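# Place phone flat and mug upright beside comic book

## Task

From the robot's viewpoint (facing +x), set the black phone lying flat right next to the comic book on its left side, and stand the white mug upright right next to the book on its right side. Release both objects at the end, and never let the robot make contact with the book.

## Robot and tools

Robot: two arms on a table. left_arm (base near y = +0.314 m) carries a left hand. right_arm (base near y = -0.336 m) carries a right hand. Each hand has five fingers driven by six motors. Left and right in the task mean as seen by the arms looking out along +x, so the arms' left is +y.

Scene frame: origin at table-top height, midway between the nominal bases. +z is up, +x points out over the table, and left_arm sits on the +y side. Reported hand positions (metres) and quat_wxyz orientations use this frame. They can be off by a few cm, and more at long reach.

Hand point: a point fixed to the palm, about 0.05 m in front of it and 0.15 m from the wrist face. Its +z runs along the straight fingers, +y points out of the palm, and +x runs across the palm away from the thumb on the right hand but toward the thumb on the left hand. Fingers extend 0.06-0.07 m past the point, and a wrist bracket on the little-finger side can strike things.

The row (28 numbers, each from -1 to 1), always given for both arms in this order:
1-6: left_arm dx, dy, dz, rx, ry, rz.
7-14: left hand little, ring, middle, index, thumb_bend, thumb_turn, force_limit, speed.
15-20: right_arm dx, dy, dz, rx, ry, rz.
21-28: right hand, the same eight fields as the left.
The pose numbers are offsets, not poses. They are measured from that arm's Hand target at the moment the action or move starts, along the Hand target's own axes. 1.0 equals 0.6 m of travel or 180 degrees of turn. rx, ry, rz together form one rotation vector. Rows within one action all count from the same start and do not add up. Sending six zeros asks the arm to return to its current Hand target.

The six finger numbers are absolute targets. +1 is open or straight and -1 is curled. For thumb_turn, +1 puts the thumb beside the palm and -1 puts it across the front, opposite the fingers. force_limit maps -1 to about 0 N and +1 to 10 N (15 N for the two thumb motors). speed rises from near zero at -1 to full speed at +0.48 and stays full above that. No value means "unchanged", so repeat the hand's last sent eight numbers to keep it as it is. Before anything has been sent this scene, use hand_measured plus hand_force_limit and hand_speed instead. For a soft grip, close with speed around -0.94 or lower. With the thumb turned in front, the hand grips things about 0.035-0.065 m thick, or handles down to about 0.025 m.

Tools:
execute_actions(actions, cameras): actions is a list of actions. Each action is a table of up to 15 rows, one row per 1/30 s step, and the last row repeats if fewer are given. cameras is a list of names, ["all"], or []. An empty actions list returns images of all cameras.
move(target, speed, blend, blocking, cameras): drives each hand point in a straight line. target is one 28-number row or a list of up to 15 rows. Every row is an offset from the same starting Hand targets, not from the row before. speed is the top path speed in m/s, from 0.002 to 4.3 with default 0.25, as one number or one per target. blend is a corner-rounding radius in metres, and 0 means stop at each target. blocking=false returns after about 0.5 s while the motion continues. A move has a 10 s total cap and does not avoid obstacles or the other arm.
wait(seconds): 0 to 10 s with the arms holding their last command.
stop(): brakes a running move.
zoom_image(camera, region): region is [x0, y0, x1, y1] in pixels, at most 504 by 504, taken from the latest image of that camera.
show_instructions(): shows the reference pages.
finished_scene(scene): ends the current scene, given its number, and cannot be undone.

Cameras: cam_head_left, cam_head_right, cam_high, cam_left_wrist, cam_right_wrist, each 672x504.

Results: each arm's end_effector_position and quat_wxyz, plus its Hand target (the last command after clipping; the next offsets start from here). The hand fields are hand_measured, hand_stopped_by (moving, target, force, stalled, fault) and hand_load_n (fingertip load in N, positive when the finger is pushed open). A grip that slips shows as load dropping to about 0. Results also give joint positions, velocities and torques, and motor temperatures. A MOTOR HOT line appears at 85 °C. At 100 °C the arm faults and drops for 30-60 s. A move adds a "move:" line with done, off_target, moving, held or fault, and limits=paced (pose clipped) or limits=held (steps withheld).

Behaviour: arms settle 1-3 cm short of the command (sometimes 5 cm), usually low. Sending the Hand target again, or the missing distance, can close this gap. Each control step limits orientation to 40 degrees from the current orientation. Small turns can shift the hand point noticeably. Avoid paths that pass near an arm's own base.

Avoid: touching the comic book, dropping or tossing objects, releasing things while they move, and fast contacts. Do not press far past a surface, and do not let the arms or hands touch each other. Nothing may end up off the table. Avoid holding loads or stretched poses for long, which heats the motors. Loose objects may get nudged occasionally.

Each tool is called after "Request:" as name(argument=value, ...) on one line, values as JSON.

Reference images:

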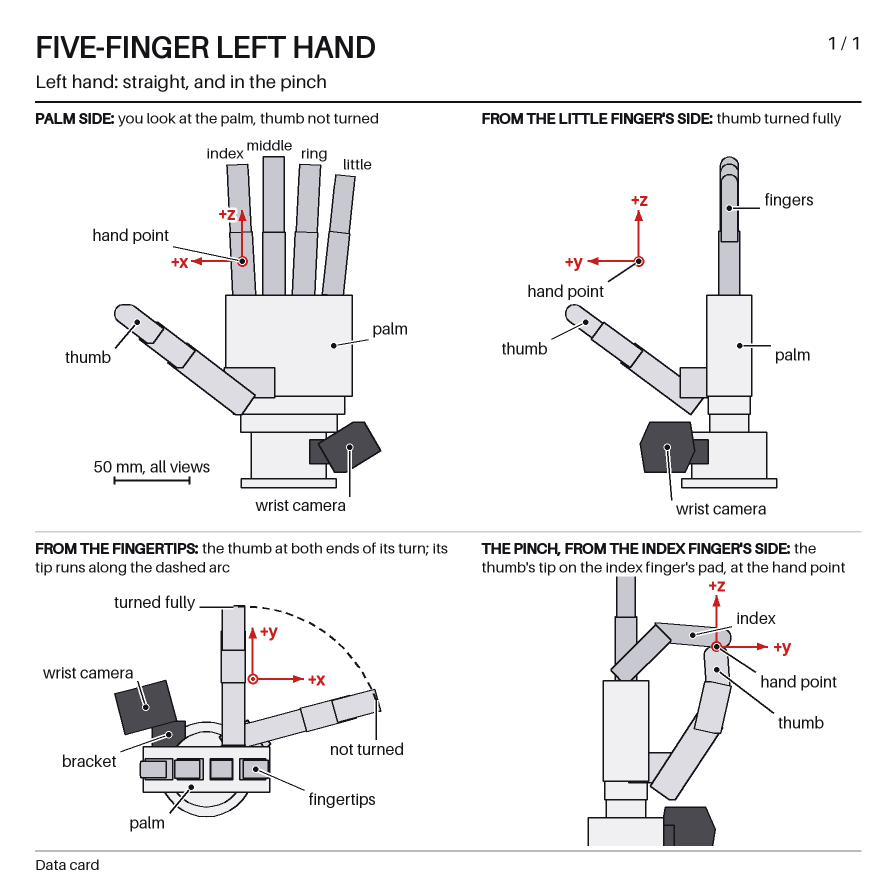

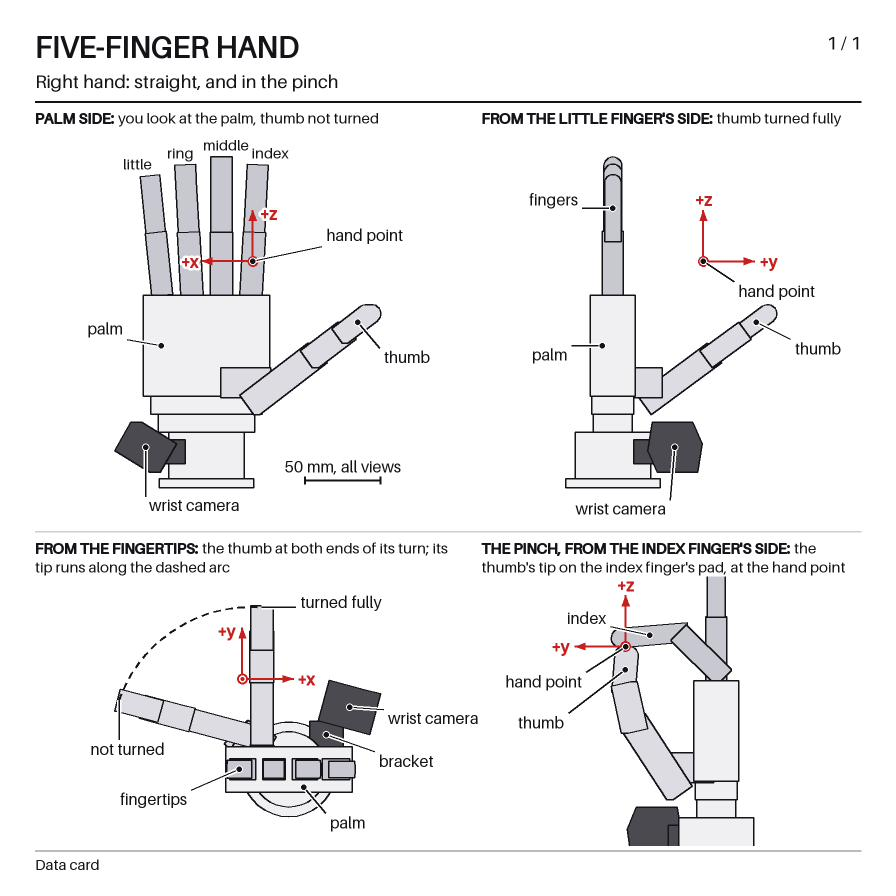

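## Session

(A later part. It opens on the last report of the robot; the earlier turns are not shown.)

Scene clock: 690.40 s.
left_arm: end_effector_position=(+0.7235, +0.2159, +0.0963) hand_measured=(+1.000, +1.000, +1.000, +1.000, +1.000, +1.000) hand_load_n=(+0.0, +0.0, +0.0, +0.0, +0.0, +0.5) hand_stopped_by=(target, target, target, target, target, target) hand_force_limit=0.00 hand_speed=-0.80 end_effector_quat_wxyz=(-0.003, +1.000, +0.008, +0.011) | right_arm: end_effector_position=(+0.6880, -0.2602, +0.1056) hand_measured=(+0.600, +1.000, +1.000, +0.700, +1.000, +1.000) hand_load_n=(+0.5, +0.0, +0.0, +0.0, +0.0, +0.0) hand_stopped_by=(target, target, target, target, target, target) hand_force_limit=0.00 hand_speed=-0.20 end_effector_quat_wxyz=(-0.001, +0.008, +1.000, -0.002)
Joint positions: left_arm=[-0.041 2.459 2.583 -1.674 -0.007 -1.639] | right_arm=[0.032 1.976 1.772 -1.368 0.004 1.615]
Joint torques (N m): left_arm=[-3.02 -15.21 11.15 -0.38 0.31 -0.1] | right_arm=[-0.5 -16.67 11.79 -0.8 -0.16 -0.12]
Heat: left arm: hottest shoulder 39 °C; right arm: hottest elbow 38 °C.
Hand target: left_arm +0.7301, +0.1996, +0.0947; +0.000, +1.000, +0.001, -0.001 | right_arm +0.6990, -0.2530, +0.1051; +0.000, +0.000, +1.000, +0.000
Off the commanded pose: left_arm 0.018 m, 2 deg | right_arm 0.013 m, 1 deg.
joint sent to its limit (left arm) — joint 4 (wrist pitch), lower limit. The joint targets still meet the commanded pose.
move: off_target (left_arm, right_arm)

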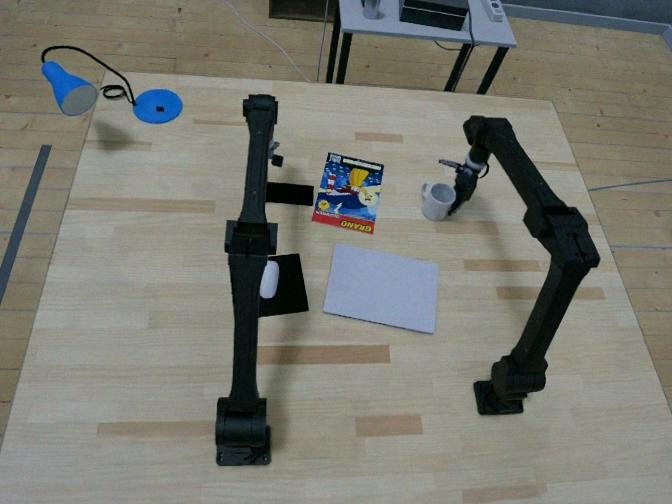

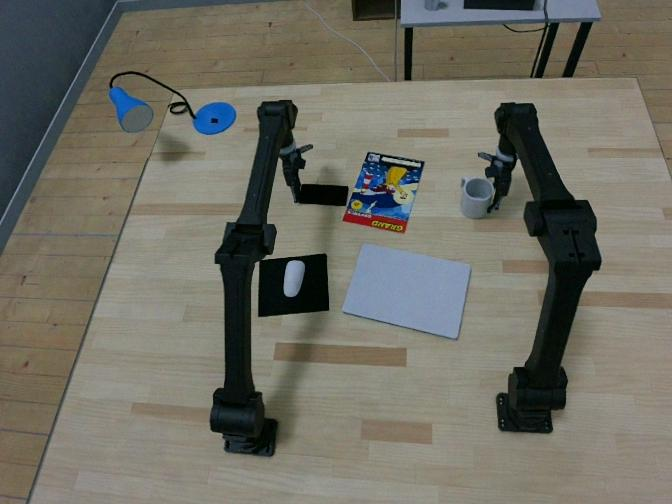

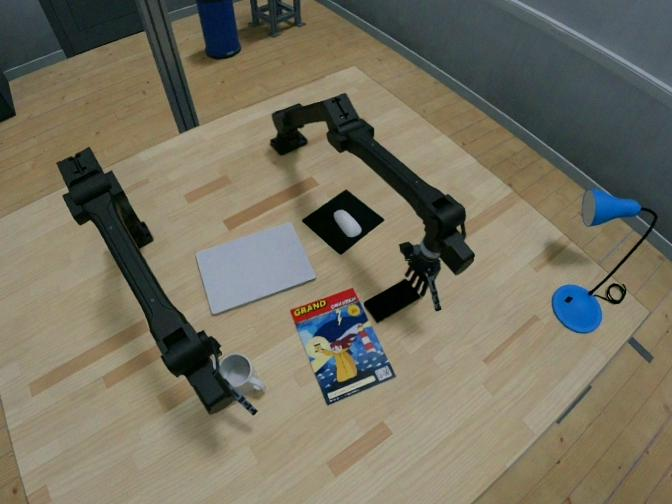

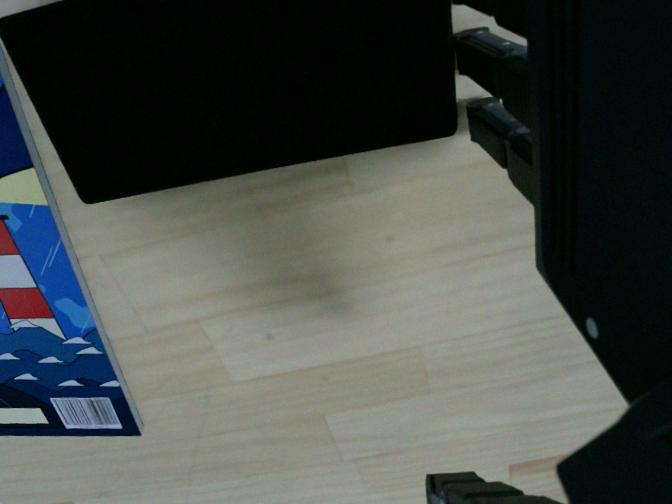

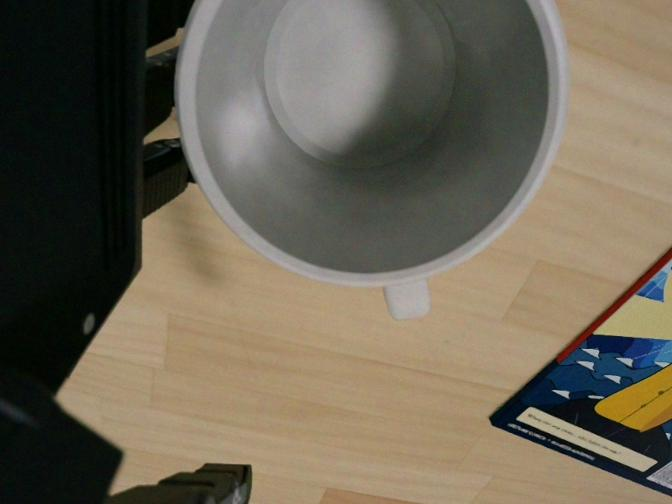

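Request:
move(target=[[0,-0.05,0,0,0,0,1,1,1,1,1,1,0,-0.8,-0.044,0.108,0,0,0,0,0.6,1,1,0.7,1,1,0,-0.2],[0,-0.05,-0.2,0,0,0,1,1,1,1,1,1,0,-0.8,-0.088,0.2,0,0,0,0,0.6,1,1,0.7,1,1,0,-0.2]], cameras=["cam_head_left","cam_head_right","cam_high","cam_left_wrist","cam_right_wrist"], speed=0.1, blend=0.01)

Request:
zoom_image(camera="cam_high", region=[200, 220, 440, 440])

Request:
zoom_image(camera="cam_head_right", region=[270, 130, 530, 260])

Scene clock: 736.43 s.
left_arm: end_effector_position=(+0.7230, +0.2213, +0.1735) hand_measured=(+1.000, +1.000, +1.000, +1.000, +1.000, +1.000) hand_load_n=(+0.0, +0.0, +0.0, +0.0, +0.0, -0.5) hand_stopped_by=(target, target, target, target, target, target) hand_force_limit=0.00 hand_speed=-0.80 end_effector_quat_wxyz=(+0.009, +0.998, +0.005, +0.061) | right_arm: end_effector_position=(+0.7432, -0.1442, +0.1088) hand_measured=(+0.600, +1.000, +1.000, +0.700, +1.000, +1.000) hand_load_n=(+0.5, +0.0, +0.0, +0.0, +0.0, +0.0) hand_stopped_by=(target, target, target, target, target, target) hand_force_limit=0.00 hand_speed=-0.20 end_effector_quat_wxyz=(+0.000, +0.001, +1.000, -0.002)
Joint positions: left_arm=[-0.028 2.358 2.583 -1.674 0.013 -1.621] | right_arm=[0.202 2.183 2.12 -1.509 0.004 1.77]
Joint torques (N m): left_arm=[-2.37 -18.49 11.34 -0.38 0.05 -0.11] | right_arm=[-0.26 -19.02 12.16 -0.75 -0.17 0.05]
Heat: left arm: hottest elbow 40 °C; right arm: hottest elbow 40 °C.
Hand target: left_arm +0.7302, +0.2295, +0.2149; +0.000, +1.000, +0.001, -0.001 | right_arm +0.7517, -0.1331, +0.1050; +0.000, +0.000, +1.000, +0.000
Off the commanded pose: left_arm 0.043 m, 7 deg | right_arm 0.015 m, 0 deg.
joint sent to its limit (left arm) — joint 4 (wrist pitch), lower limit. The joint targets are off in orientation, not in position.
move: off_target (left_arm, right_arm)

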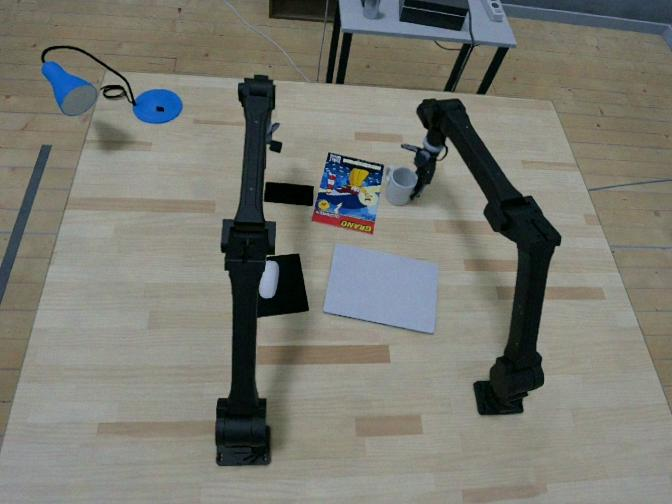

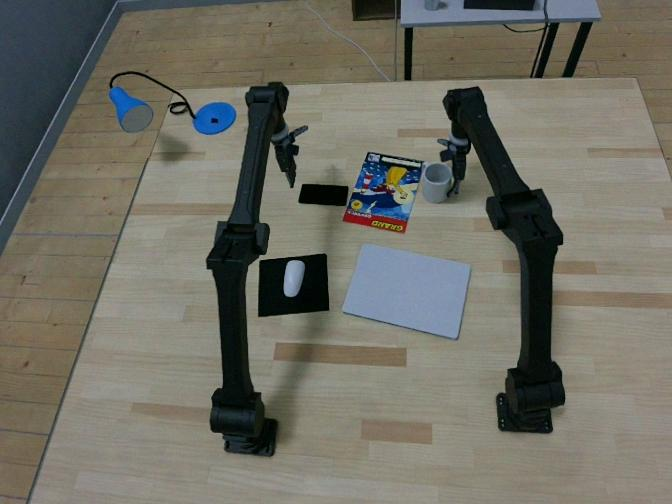

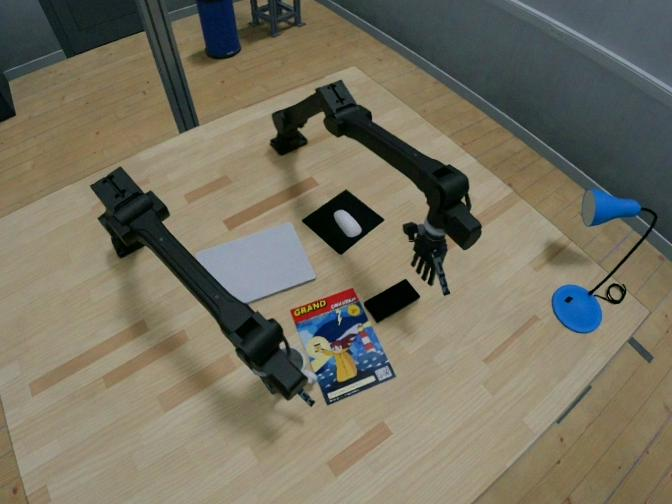

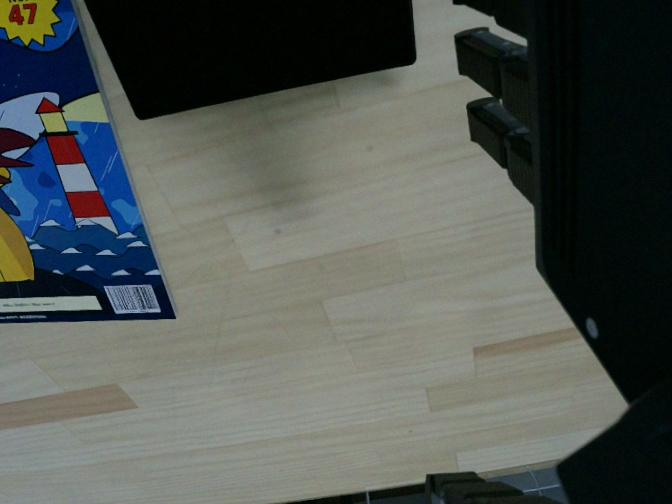

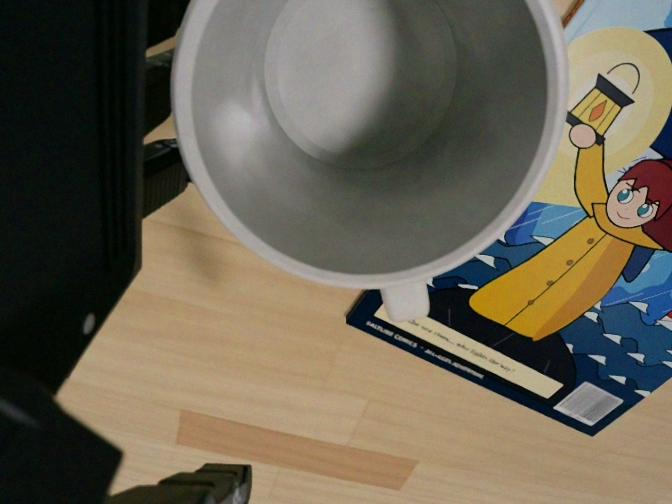

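Scaled by 2.100 from the camera's 672x504 image, which has a finer 960x720 frame.

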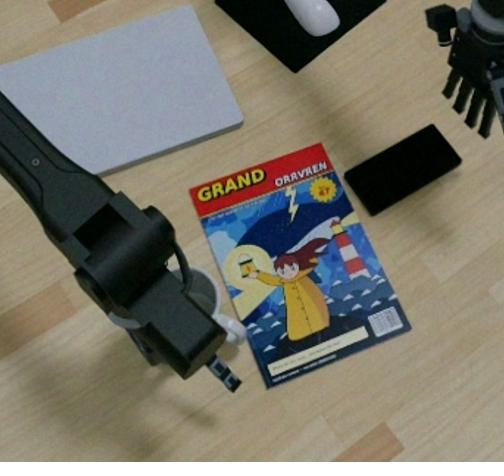

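Scaled by 1.938 from the camera's 672x504 image, which has a finer 960x720 frame.

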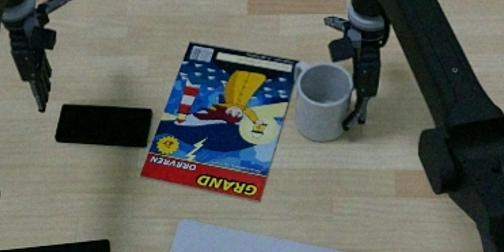

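Request:
move(target=[[-0.15,0.05,-0.03,0,0,0.25,1,1,1,1,1,-1,0,-0.2,0,-0.13,0,0,0,0,0.6,1,1,0.7,1,1,0,-0.2],[-0.293,0.108,-0.03,0,0,0.5,1,1,1,1,1,-1,0,-0.2,0,-0.15,-0.2,0,0,0,0.6,1,1,0.7,1,1,0,-0.2]], cameras=["cam_head_left","cam_head_right","cam_high","cam_left_wrist","cam_right_wrist"], speed=0.15, blend=0.01)

Request:
zoom_image(camera="cam_high", region=[200, 220, 440, 440])

Request:
zoom_image(camera="cam_head_right", region=[270, 130, 530, 260])

Scene clock: 781.00 s.
left_arm: end_effector_position=(+0.5594, +0.1683, +0.2113) hand_measured=(+1.000, +1.000, +1.000, +1.000, +1.000, -1.000) hand_load_n=(+0.0, +0.0, +0.0, +0.0, +0.0, +0.0) hand_stopped_by=(target, target, target, target, target, target) hand_force_limit=0.00 hand_speed=-0.20 end_effector_quat_wxyz=(-0.017, +0.716, -0.697, +0.035) | right_arm: end_effector_position=(+0.7451, -0.2160, +0.1919) hand_measured=(+0.600, +1.000, +1.000, +0.700, +1.000, +1.000) hand_load_n=(+0.0, +0.0, +0.0, +0.0, +0.0, +0.0) hand_stopped_by=(target, target, target, target, target, target) hand_force_limit=0.00 hand_speed=-0.20 end_effector_quat_wxyz=(+0.010, +0.001, +1.000, +0.002)
Joint positions: left_arm=[-0.152 2.136 2.316 -1.674 0.011 -0.192] | right_arm=[0.094 2.139 2.26 -1.671 -0.002 1.663]
Joint torques (N m): left_arm=[-2.55 -16.56 8.01 -0.08 -0.12 0.04] | right_arm=[-2.02 -22.77 12.03 -0.8 -0.18 -0.12]
Motor temperatures (°C): left_arm=[27 38 41 27 26 24] | right_arm=[27 36 42 28 25 25]
Heat: left arm: hottest elbow 41 °C; right arm: hottest elbow 42 °C.
Hand target: left_arm +0.5546, +0.1643, +0.2331; +0.000, +0.708, -0.707, -0.001 | right_arm +0.7517, -0.2228, +0.2249; +0.000, +0.000, +1.000, -0.001
Off the commanded pose: left_arm 0.023 m, 5 deg | right_arm 0.034 m, 1 deg.
joint sent to its limit (left arm) — joint 4 (wrist pitch), lower limit. The joint targets are off in orientation, not in position.
joint sent to its limit (right arm) — joint 4 (wrist pitch), lower limit. The joint targets are off in orientation, not in position.
move: off_target (left_arm, right_arm)

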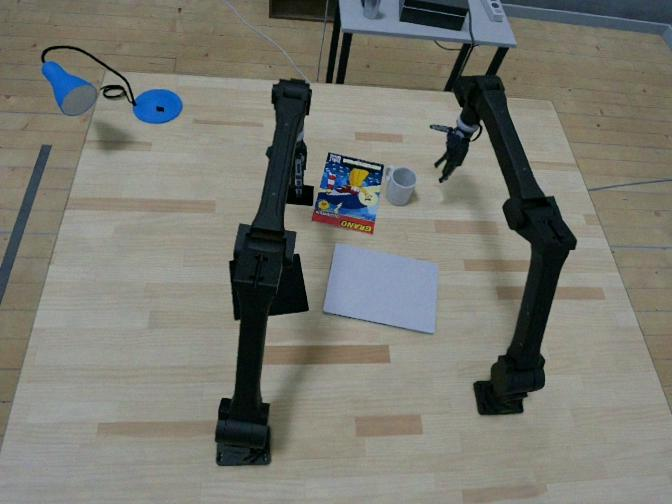

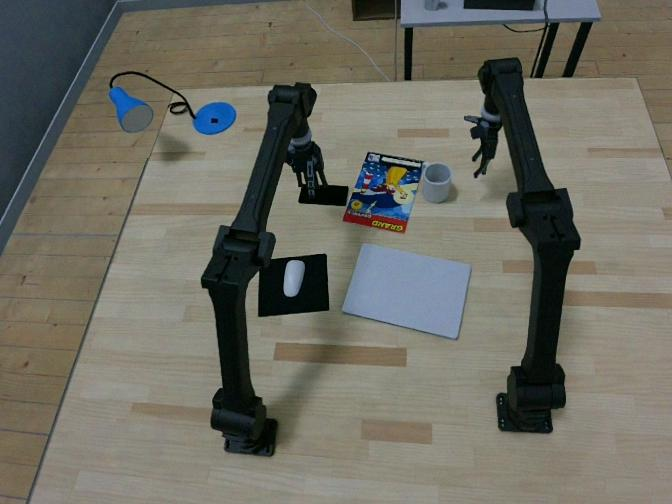

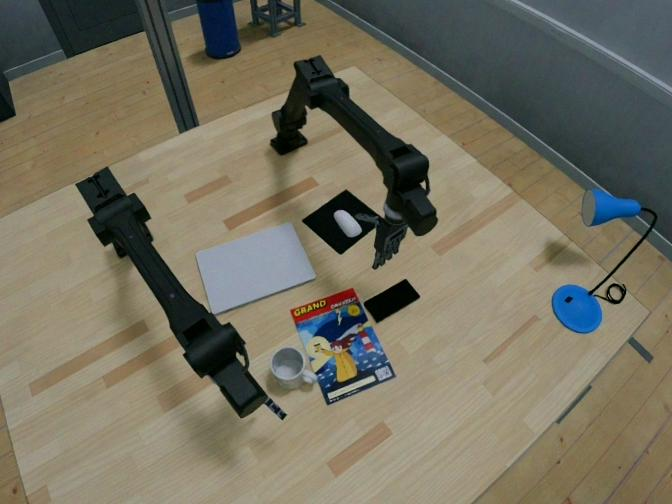

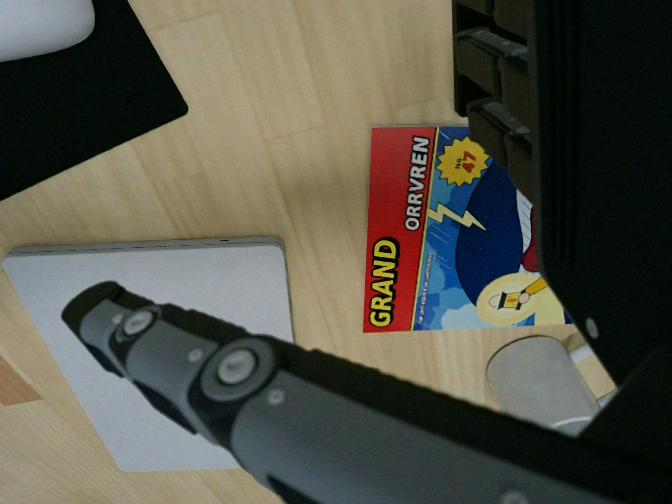

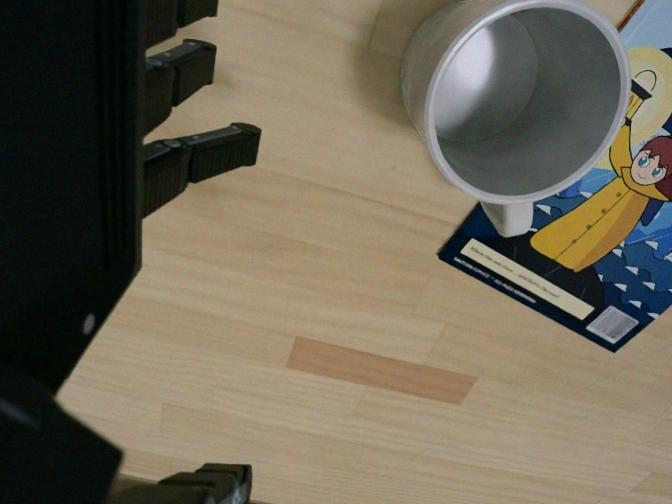

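Scaled by 2.100 from the camera's 672x504 image, which has a finer 960x720 frame.

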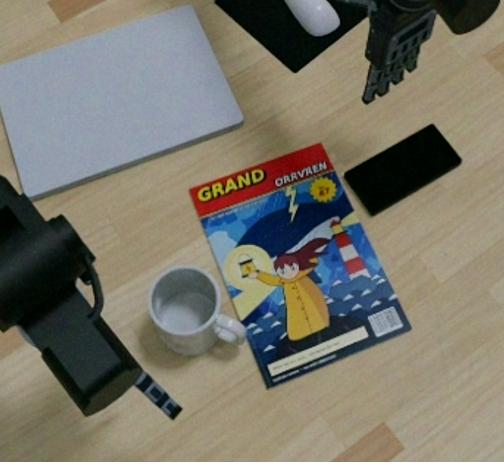

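Scaled by 1.938 from the camera's 672x504 image, which has a finer 960x720 frame.

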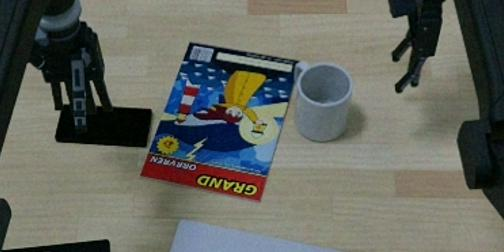

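Request:
move(target=[[0,0.033,0.19,0,0,0,1,1,1,1,1,-1,0,-0.2,0,-0.15,-0.05,0,0,0,0.6,1,1,0.7,1,1,0,-0.2]], cameras=["cam_head_left","cam_head_right","cam_high","cam_left_wrist","cam_right_wrist"], speed=0.15)

Request:
zoom_image(camera="cam_high", region=[330, 210, 450, 330])

Request:
zoom_image(camera="cam_head_right", region=[270, 140, 370, 230])

Scene clock: 803.37 s.
left_arm: end_effector_position=(+0.5323, +0.1704, +0.1159) hand_measured=(+1.000, +1.000, +1.000, +1.000, +1.000, -1.000) hand_load_n=(+0.0, +0.0, +0.0, +0.0, -0.5, +0.0) hand_stopped_by=(target, target, target, target, target, target) hand_force_limit=0.00 hand_speed=-0.20 end_effector_quat_wxyz=(+0.007, +0.714, -0.700, -0.008) | right_arm: end_effector_position=(+0.7478, -0.3109, +0.2195) hand_measured=(+0.600, +1.000, +1.000, +0.700, +1.000, +1.000) hand_load_n=(+0.0, +0.0, +0.0, +0.0, +0.0, +0.0) hand_stopped_by=(target, target, target, target, target, target) hand_force_limit=0.00 hand_speed=-0.20 end_effector_quat_wxyz=(+0.033, +0.009, +0.999, +0.003)
Joint positions: left_arm=[-0.159 2.119 2.026 -1.499 0.002 -0.19] | right_arm=[-0.05 2.106 2.271 -1.671 -0.008 1.535]
Joint torques (N m): left_arm=[-3.02 -14.39 7.88 0.24 -0.14 0.06] | right_arm=[-1.44 -22.65 12.21 -0.69 -0.18 -0.12]
Motor temperatures (°C): left_arm=[27 39 39 27 26 24] | right_arm=[27 41 41 28 25 25]
Heat: left arm: hottest shoulder 39 °C; right arm: hottest shoulder 41 °C.
Hand target: left_arm +0.5346, +0.1645, +0.1190; +0.000, +0.708, -0.707, -0.001 | right_arm +0.7518, -0.3129, +0.2552; +0.000, +0.000, +1.000, -0.001
Off the commanded pose: left_arm 0.007 m, 2 deg | right_arm 0.036 m, 4 deg.
joint sent to its limit (right arm) — joint 4 (wrist pitch), lower limit. The joint targets are off in orientation, not in position.
move: off_target (right_arm)

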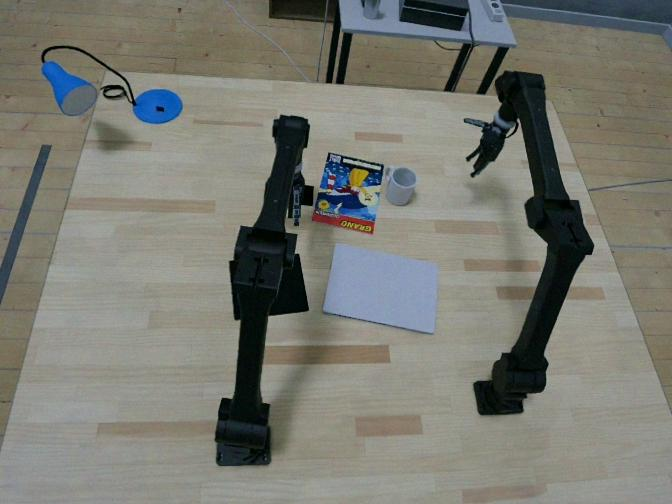

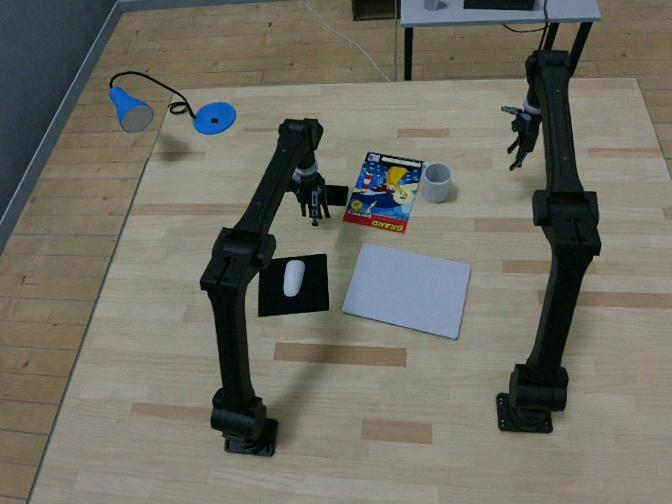

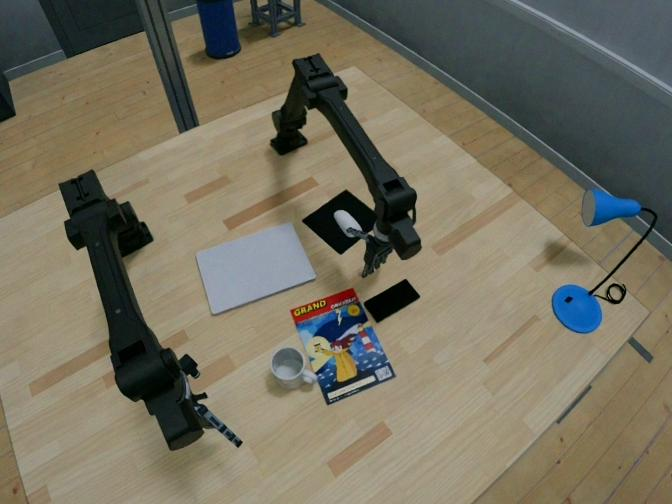

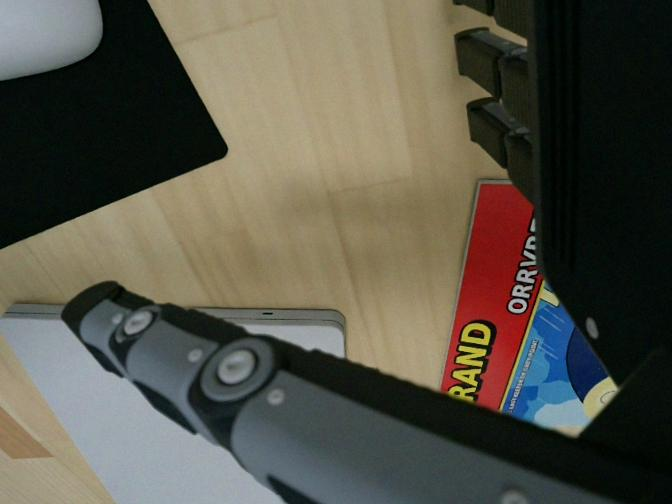

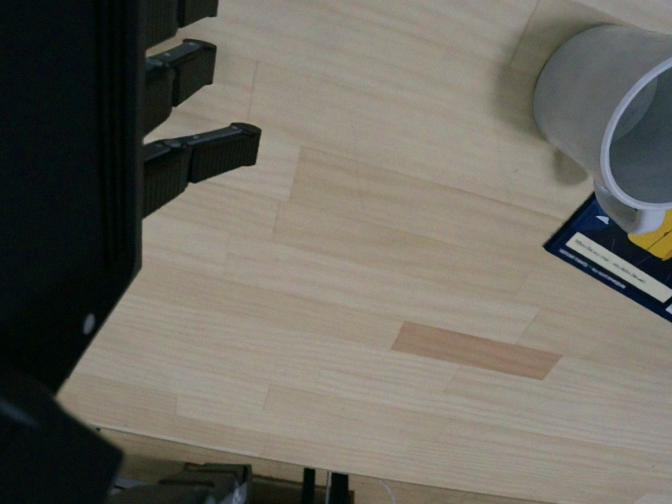

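Scaled by 4.200 from the camera's 672x504 image, which has a finer 960x720 frame.

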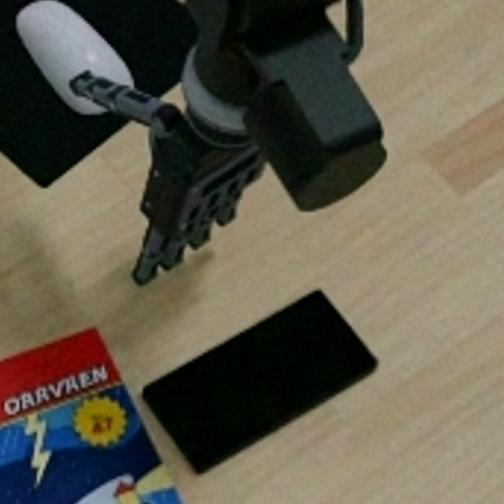

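Scaled by 5.040 from the camera's 672x504 image, which has a finer 960x720 frame.

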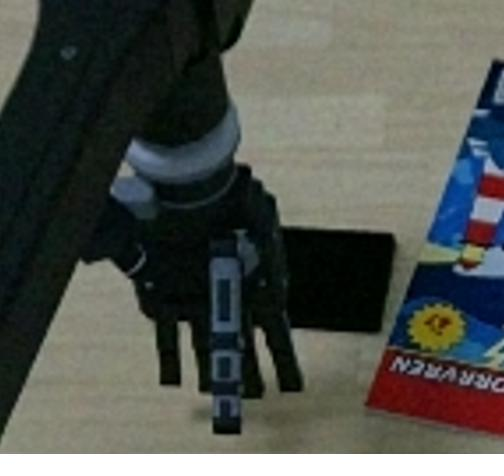

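Request:
move(target=[[0,0,0.043,0,0,0,1,1,1,1,1,-1,0,-0.2,0,-0.05,0,0,0,0,1,1,1,1,1,1,0,-0.2]], cameras=["cam_head_right","cam_high","cam_left_wrist"], speed=0.05)

Request:
zoom_image(camera="cam_high", region=[340, 230, 420, 310])

Request:
zoom_image(camera="cam_left_wrist", region=[372, 0, 572, 200])

Scene clock: 823.17 s.
left_arm: end_effector_position=(+0.5325, +0.1704, +0.0955) hand_measured=(+1.000, +1.000, +1.000, +1.000, +1.000, -1.000) hand_load_n=(+0.0, +0.0, +0.0, -0.5, +0.0, +0.0) hand_stopped_by=(target, target, target, target, target, target) hand_force_limit=0.00 hand_speed=-0.20 end_effector_quat_wxyz=(+0.004, +0.714, -0.700, -0.004) | right_arm: end_effector_position=(+0.7476, -0.3361, +0.2234) hand_measured=(+1.000, +1.000, +1.000, +1.000, +1.000, +1.000) hand_load_n=(+0.0, +0.0, +0.0, +0.0, +0.0, +0.0) hand_stopped_by=(target, target, target, target, target, target) hand_force_limit=0.00 hand_speed=-0.20 end_effector_quat_wxyz=(+0.038, +0.006, +0.999, +0.001)
Joint positions: left_arm=[-0.159 2.119 1.974 -1.437 0.002 -0.19] | right_arm=[-0.088 2.106 2.281 -1.671 -0.009 1.491]
Joint torques (N m): left_arm=[-2.84 -14.1 7.65 0.28 -0.17 0.08] | right_arm=[-1.96 -22.24 12.23 -0.68 -0.17 -0.11]
Heat: left arm: hottest elbow 40 °C; right arm: hottest shoulder 43 °C.
Hand target: left_arm +0.5346, +0.1645, +0.0932; +0.000, +0.708, -0.707, -0.001 | right_arm +0.7518, -0.3430, +0.2552; +0.000, +0.000, +1.000, +0.000
Off the commanded pose: left_arm 0.007 m, 1 deg | right_arm 0.033 m, 4 deg.
joint sent to its limit (right arm) — joint 4 (wrist pitch), lower limit. The joint targets are off in orientation, not in position.
move: off_target (right_arm)
Images, in order (width x height): cam_head_right 672x504, cam_high 672x504, cam_left_wrist 672x504.

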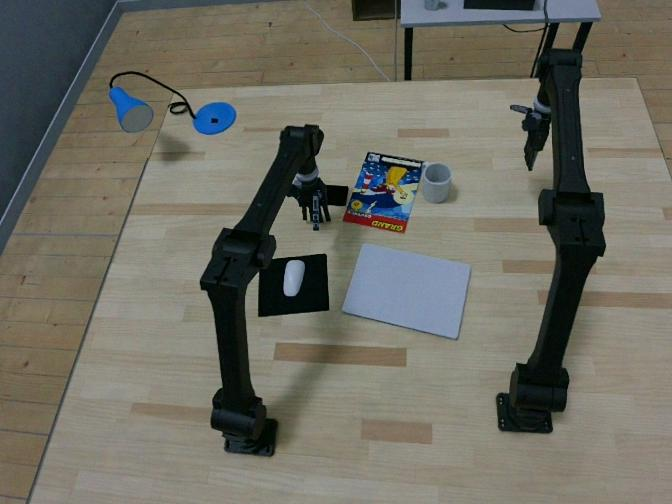

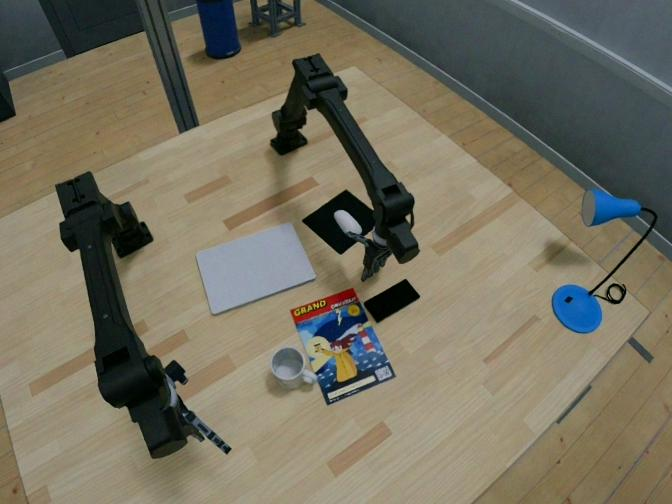

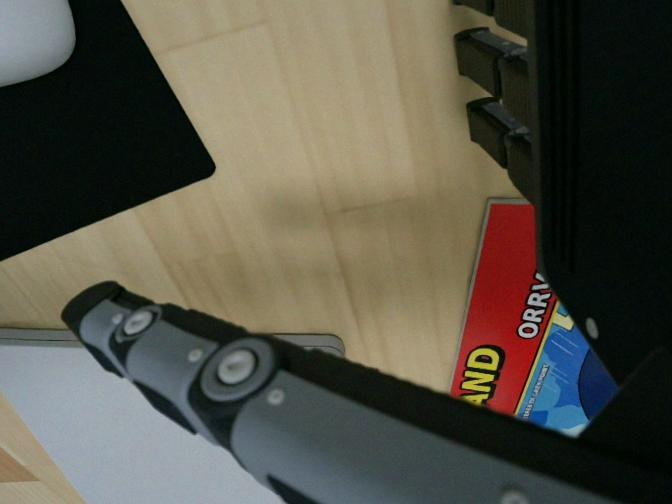

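Scaled by 6.300 from the camera's 672x504 image, which has a finer 960x720 frame.

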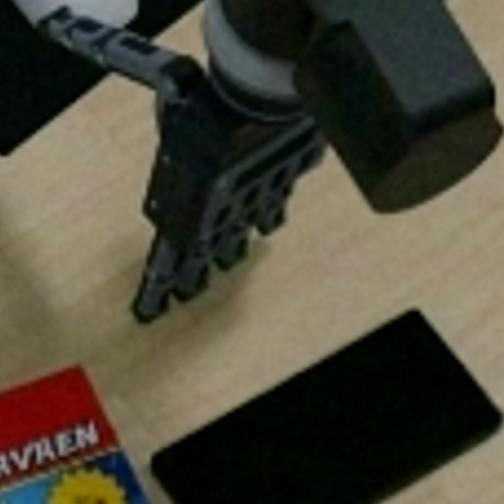

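Scaled by 2.520 from the camera's 672x504 image, which has a finer 960x720 frame.

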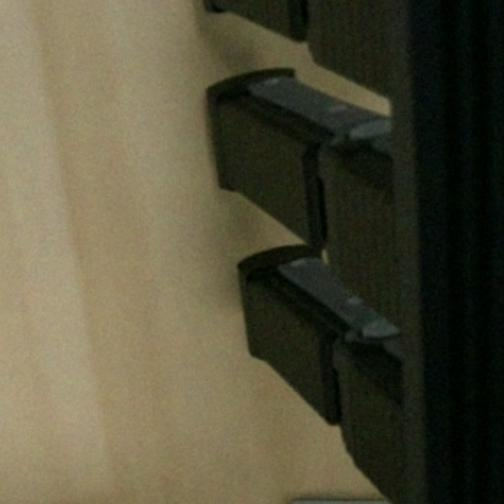

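Request:
move(target=[[0,0,0.017,0,0,0,1,1,1,1,1,-1,0,-0.2,0,0,0,0,0,0,1,1,1,1,1,1,0,-0.2]], cameras=["cam_high"], speed=0.05)

Request:
zoom_image(camera="cam_high", region=[350, 245, 410, 305])

Scene clock: 834.23 s.
left_arm: end_effector_position=(+0.5332, +0.1703, +0.0916) hand_measured=(+1.000, +1.000, +1.000, +1.000, +1.000, -1.000) hand_load_n=(+0.0, +0.0, -1.0, +0.0, -0.5, +0.0) hand_stopped_by=(target, target, target, target, target, target) hand_force_limit=0.00 hand_speed=-0.20 end_effector_quat_wxyz=(+0.003, +0.714, -0.700, -0.002) | right_arm: end_effector_position=(+0.7475, -0.3361, +0.2234) hand_measured=(+1.000, +1.000, +1.000, +1.000, +1.000, +1.000) hand_load_n=(+0.0, +0.0, +0.0, +0.5, +0.0, +0.0) hand_stopped_by=(target, target, target, target, target, target) hand_force_limit=0.00 hand_speed=-0.20 end_effector_quat_wxyz=(+0.038, +0.006, +0.999, +0.001)
Joint positions: left_arm=[-0.159 2.119 1.964 -1.423 0.002 -0.189] | right_arm=[-0.088 2.106 2.281 -1.671 -0.009 1.49]
Joint torques (N m): left_arm=[-3.9 -13.92 6.9 0.66 -0.11 0.03] | right_arm=[-1.96 -22.24 12.23 -0.68 -0.17 -0.12]
Heat: left arm: hottest shoulder 39 °C; right arm: hottest shoulder 43 °C.
Hand target: left_arm +0.5346, +0.1645, +0.0831; +0.000, +0.708, -0.707, -0.001 | right_arm +0.7518, -0.3430, +0.2552; +0.000, +0.000, +1.000, +0.000
Off the commanded pose: left_arm 0.010 m, 1 deg | right_arm 0.033 m, 4 deg.
joint sent to its limit (right arm) — joint 4 (wrist pitch), lower limit. The joint targets are off in orientation, not in position.
move: off_target (right_arm)
Images, in order (width x height): cam_high 672x504.

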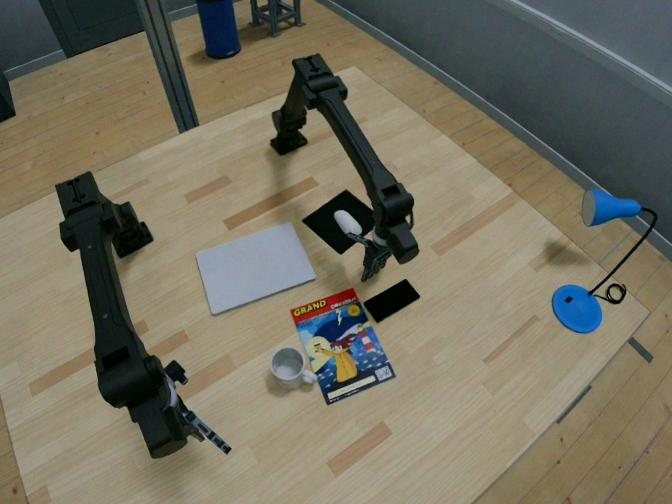

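Scaled by 8.400 from the camera's 672x504 image, which has a finer 960x720 frame.

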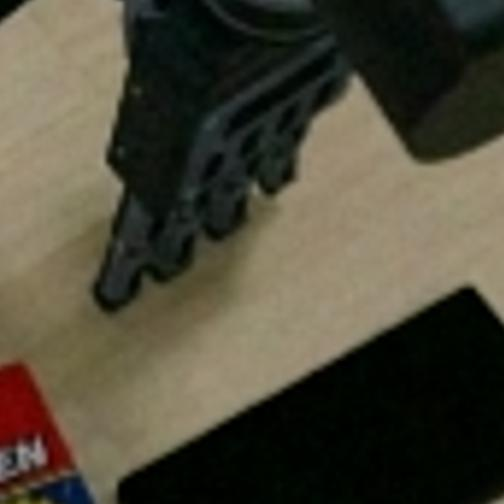

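Request:
move(target=[[0,-0.03,-0.012,0,0,0,1,1,1,1,1,-1,0,-0.2,0,0,0,0,0,0,1,1,1,1,1,1,0,-0.2],[0,-0.11,-0.012,0,0,0,1,1,1,1,1,-1,0,-0.2,0,0,0,0,0,0,1,1,1,1,1,1,0,-0.2]], cameras=["cam_head_right","cam_high","cam_left_wrist"], speed=0.05, blend=0.01)

Request:
zoom_image(camera="cam_high", region=[270, 220, 450, 420])

Request:
zoom_image(camera="cam_head_right", region=[270, 130, 470, 250])

Scene clock: 852.87 s.
left_arm: end_effector_position=(+0.5873, +0.1621, +0.0945) hand_measured=(+1.000, +1.000, +1.000, +1.000, +1.000, -1.000) hand_load_n=(+0.0, +0.0, -2.0, -0.5, +0.0, +0.0) hand_stopped_by=(target, target, target, target, target, target) hand_force_limit=0.00 hand_speed=-0.20 end_effector_quat_wxyz=(+0.007, +0.707, -0.707, -0.008) | right_arm: end_effector_position=(+0.7475, -0.3361, +0.2234) hand_measured=(+1.000, +1.000, +1.000, +1.000, +1.000, +1.000) hand_load_n=(+0.0, +0.0, +0.0, +0.0, +0.0, +0.0) hand_stopped_by=(target, target, target, target, target, target) hand_force_limit=0.00 hand_speed=-0.20 end_effector_quat_wxyz=(+0.038, +0.006, +0.999, +0.001)
Joint positions: left_arm=[-0.159 2.33 2.338 -1.599 0.002 -0.17] | right_arm=[-0.088 2.106 2.281 -1.671 -0.009 1.49]
Joint torques (N m): left_arm=[-2.02 -13.86 11.08 0.08 -0.14 0] | right_arm=[-1.96 -22.24 12.22 -0.68 -0.17 -0.13]
Heat: left arm: hottest shoulder 39 °C; right arm: hottest shoulder 44 °C.
Hand target: left_arm +0.6007, +0.1646, +0.0901; +0.000, +0.708, -0.706, -0.001 | right_arm +0.7518, -0.3430, +0.2552; +0.000, +0.000, +1.000, +0.000
Off the commanded pose: left_arm 0.014 m, 1 deg | right_arm 0.033 m, 4 deg.
joint sent to its limit (right arm) — joint 4 (wrist pitch), lower limit. The joint targets are off in orientation, not in position.
move: off_target (left_arm, right_arm); blend cut to 0.0097 m at target 1
Images, in order (width x height): cam_head_right 672x504, cam_high 672x504, cam_left_wrist 672x504.

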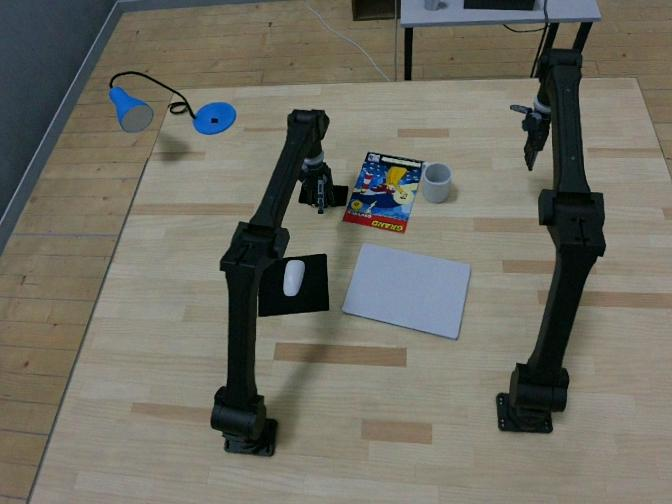

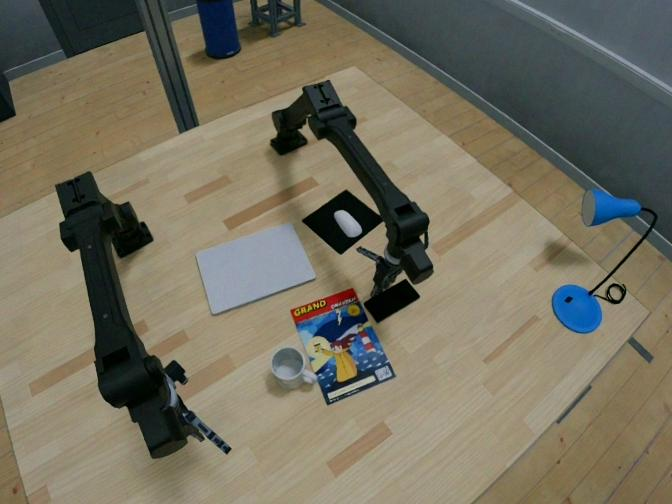

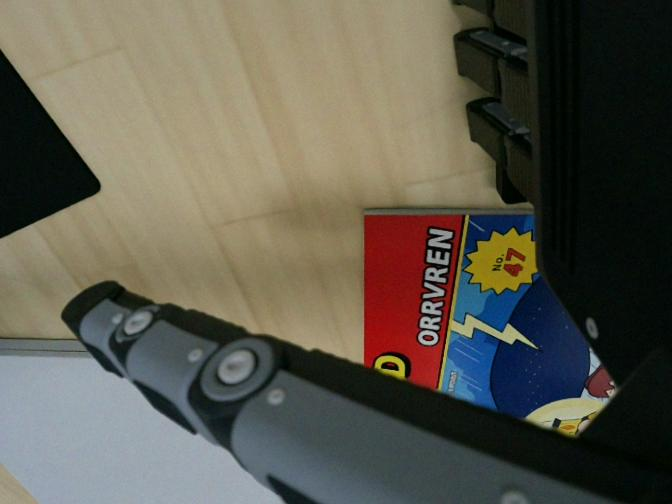

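Scaled by 2.520 from the camera's 672x504 image, which has a finer 960x720 frame.

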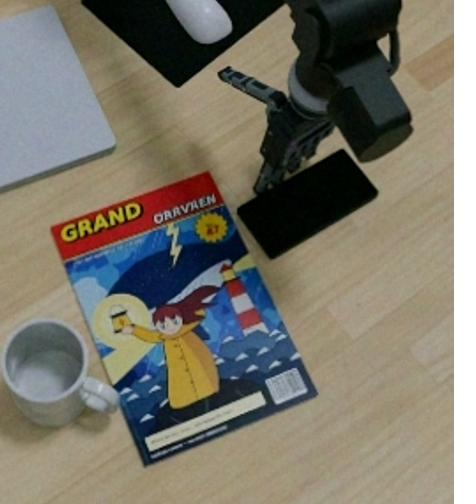

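Scaled by 2.520 from the camera's 672x504 image, which has a finer 960x720 frame.

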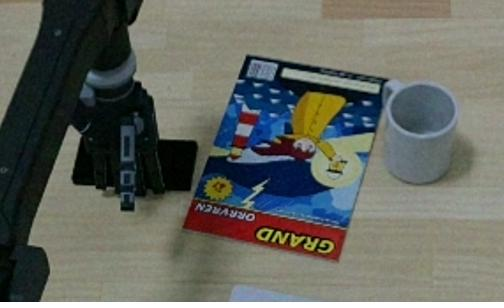

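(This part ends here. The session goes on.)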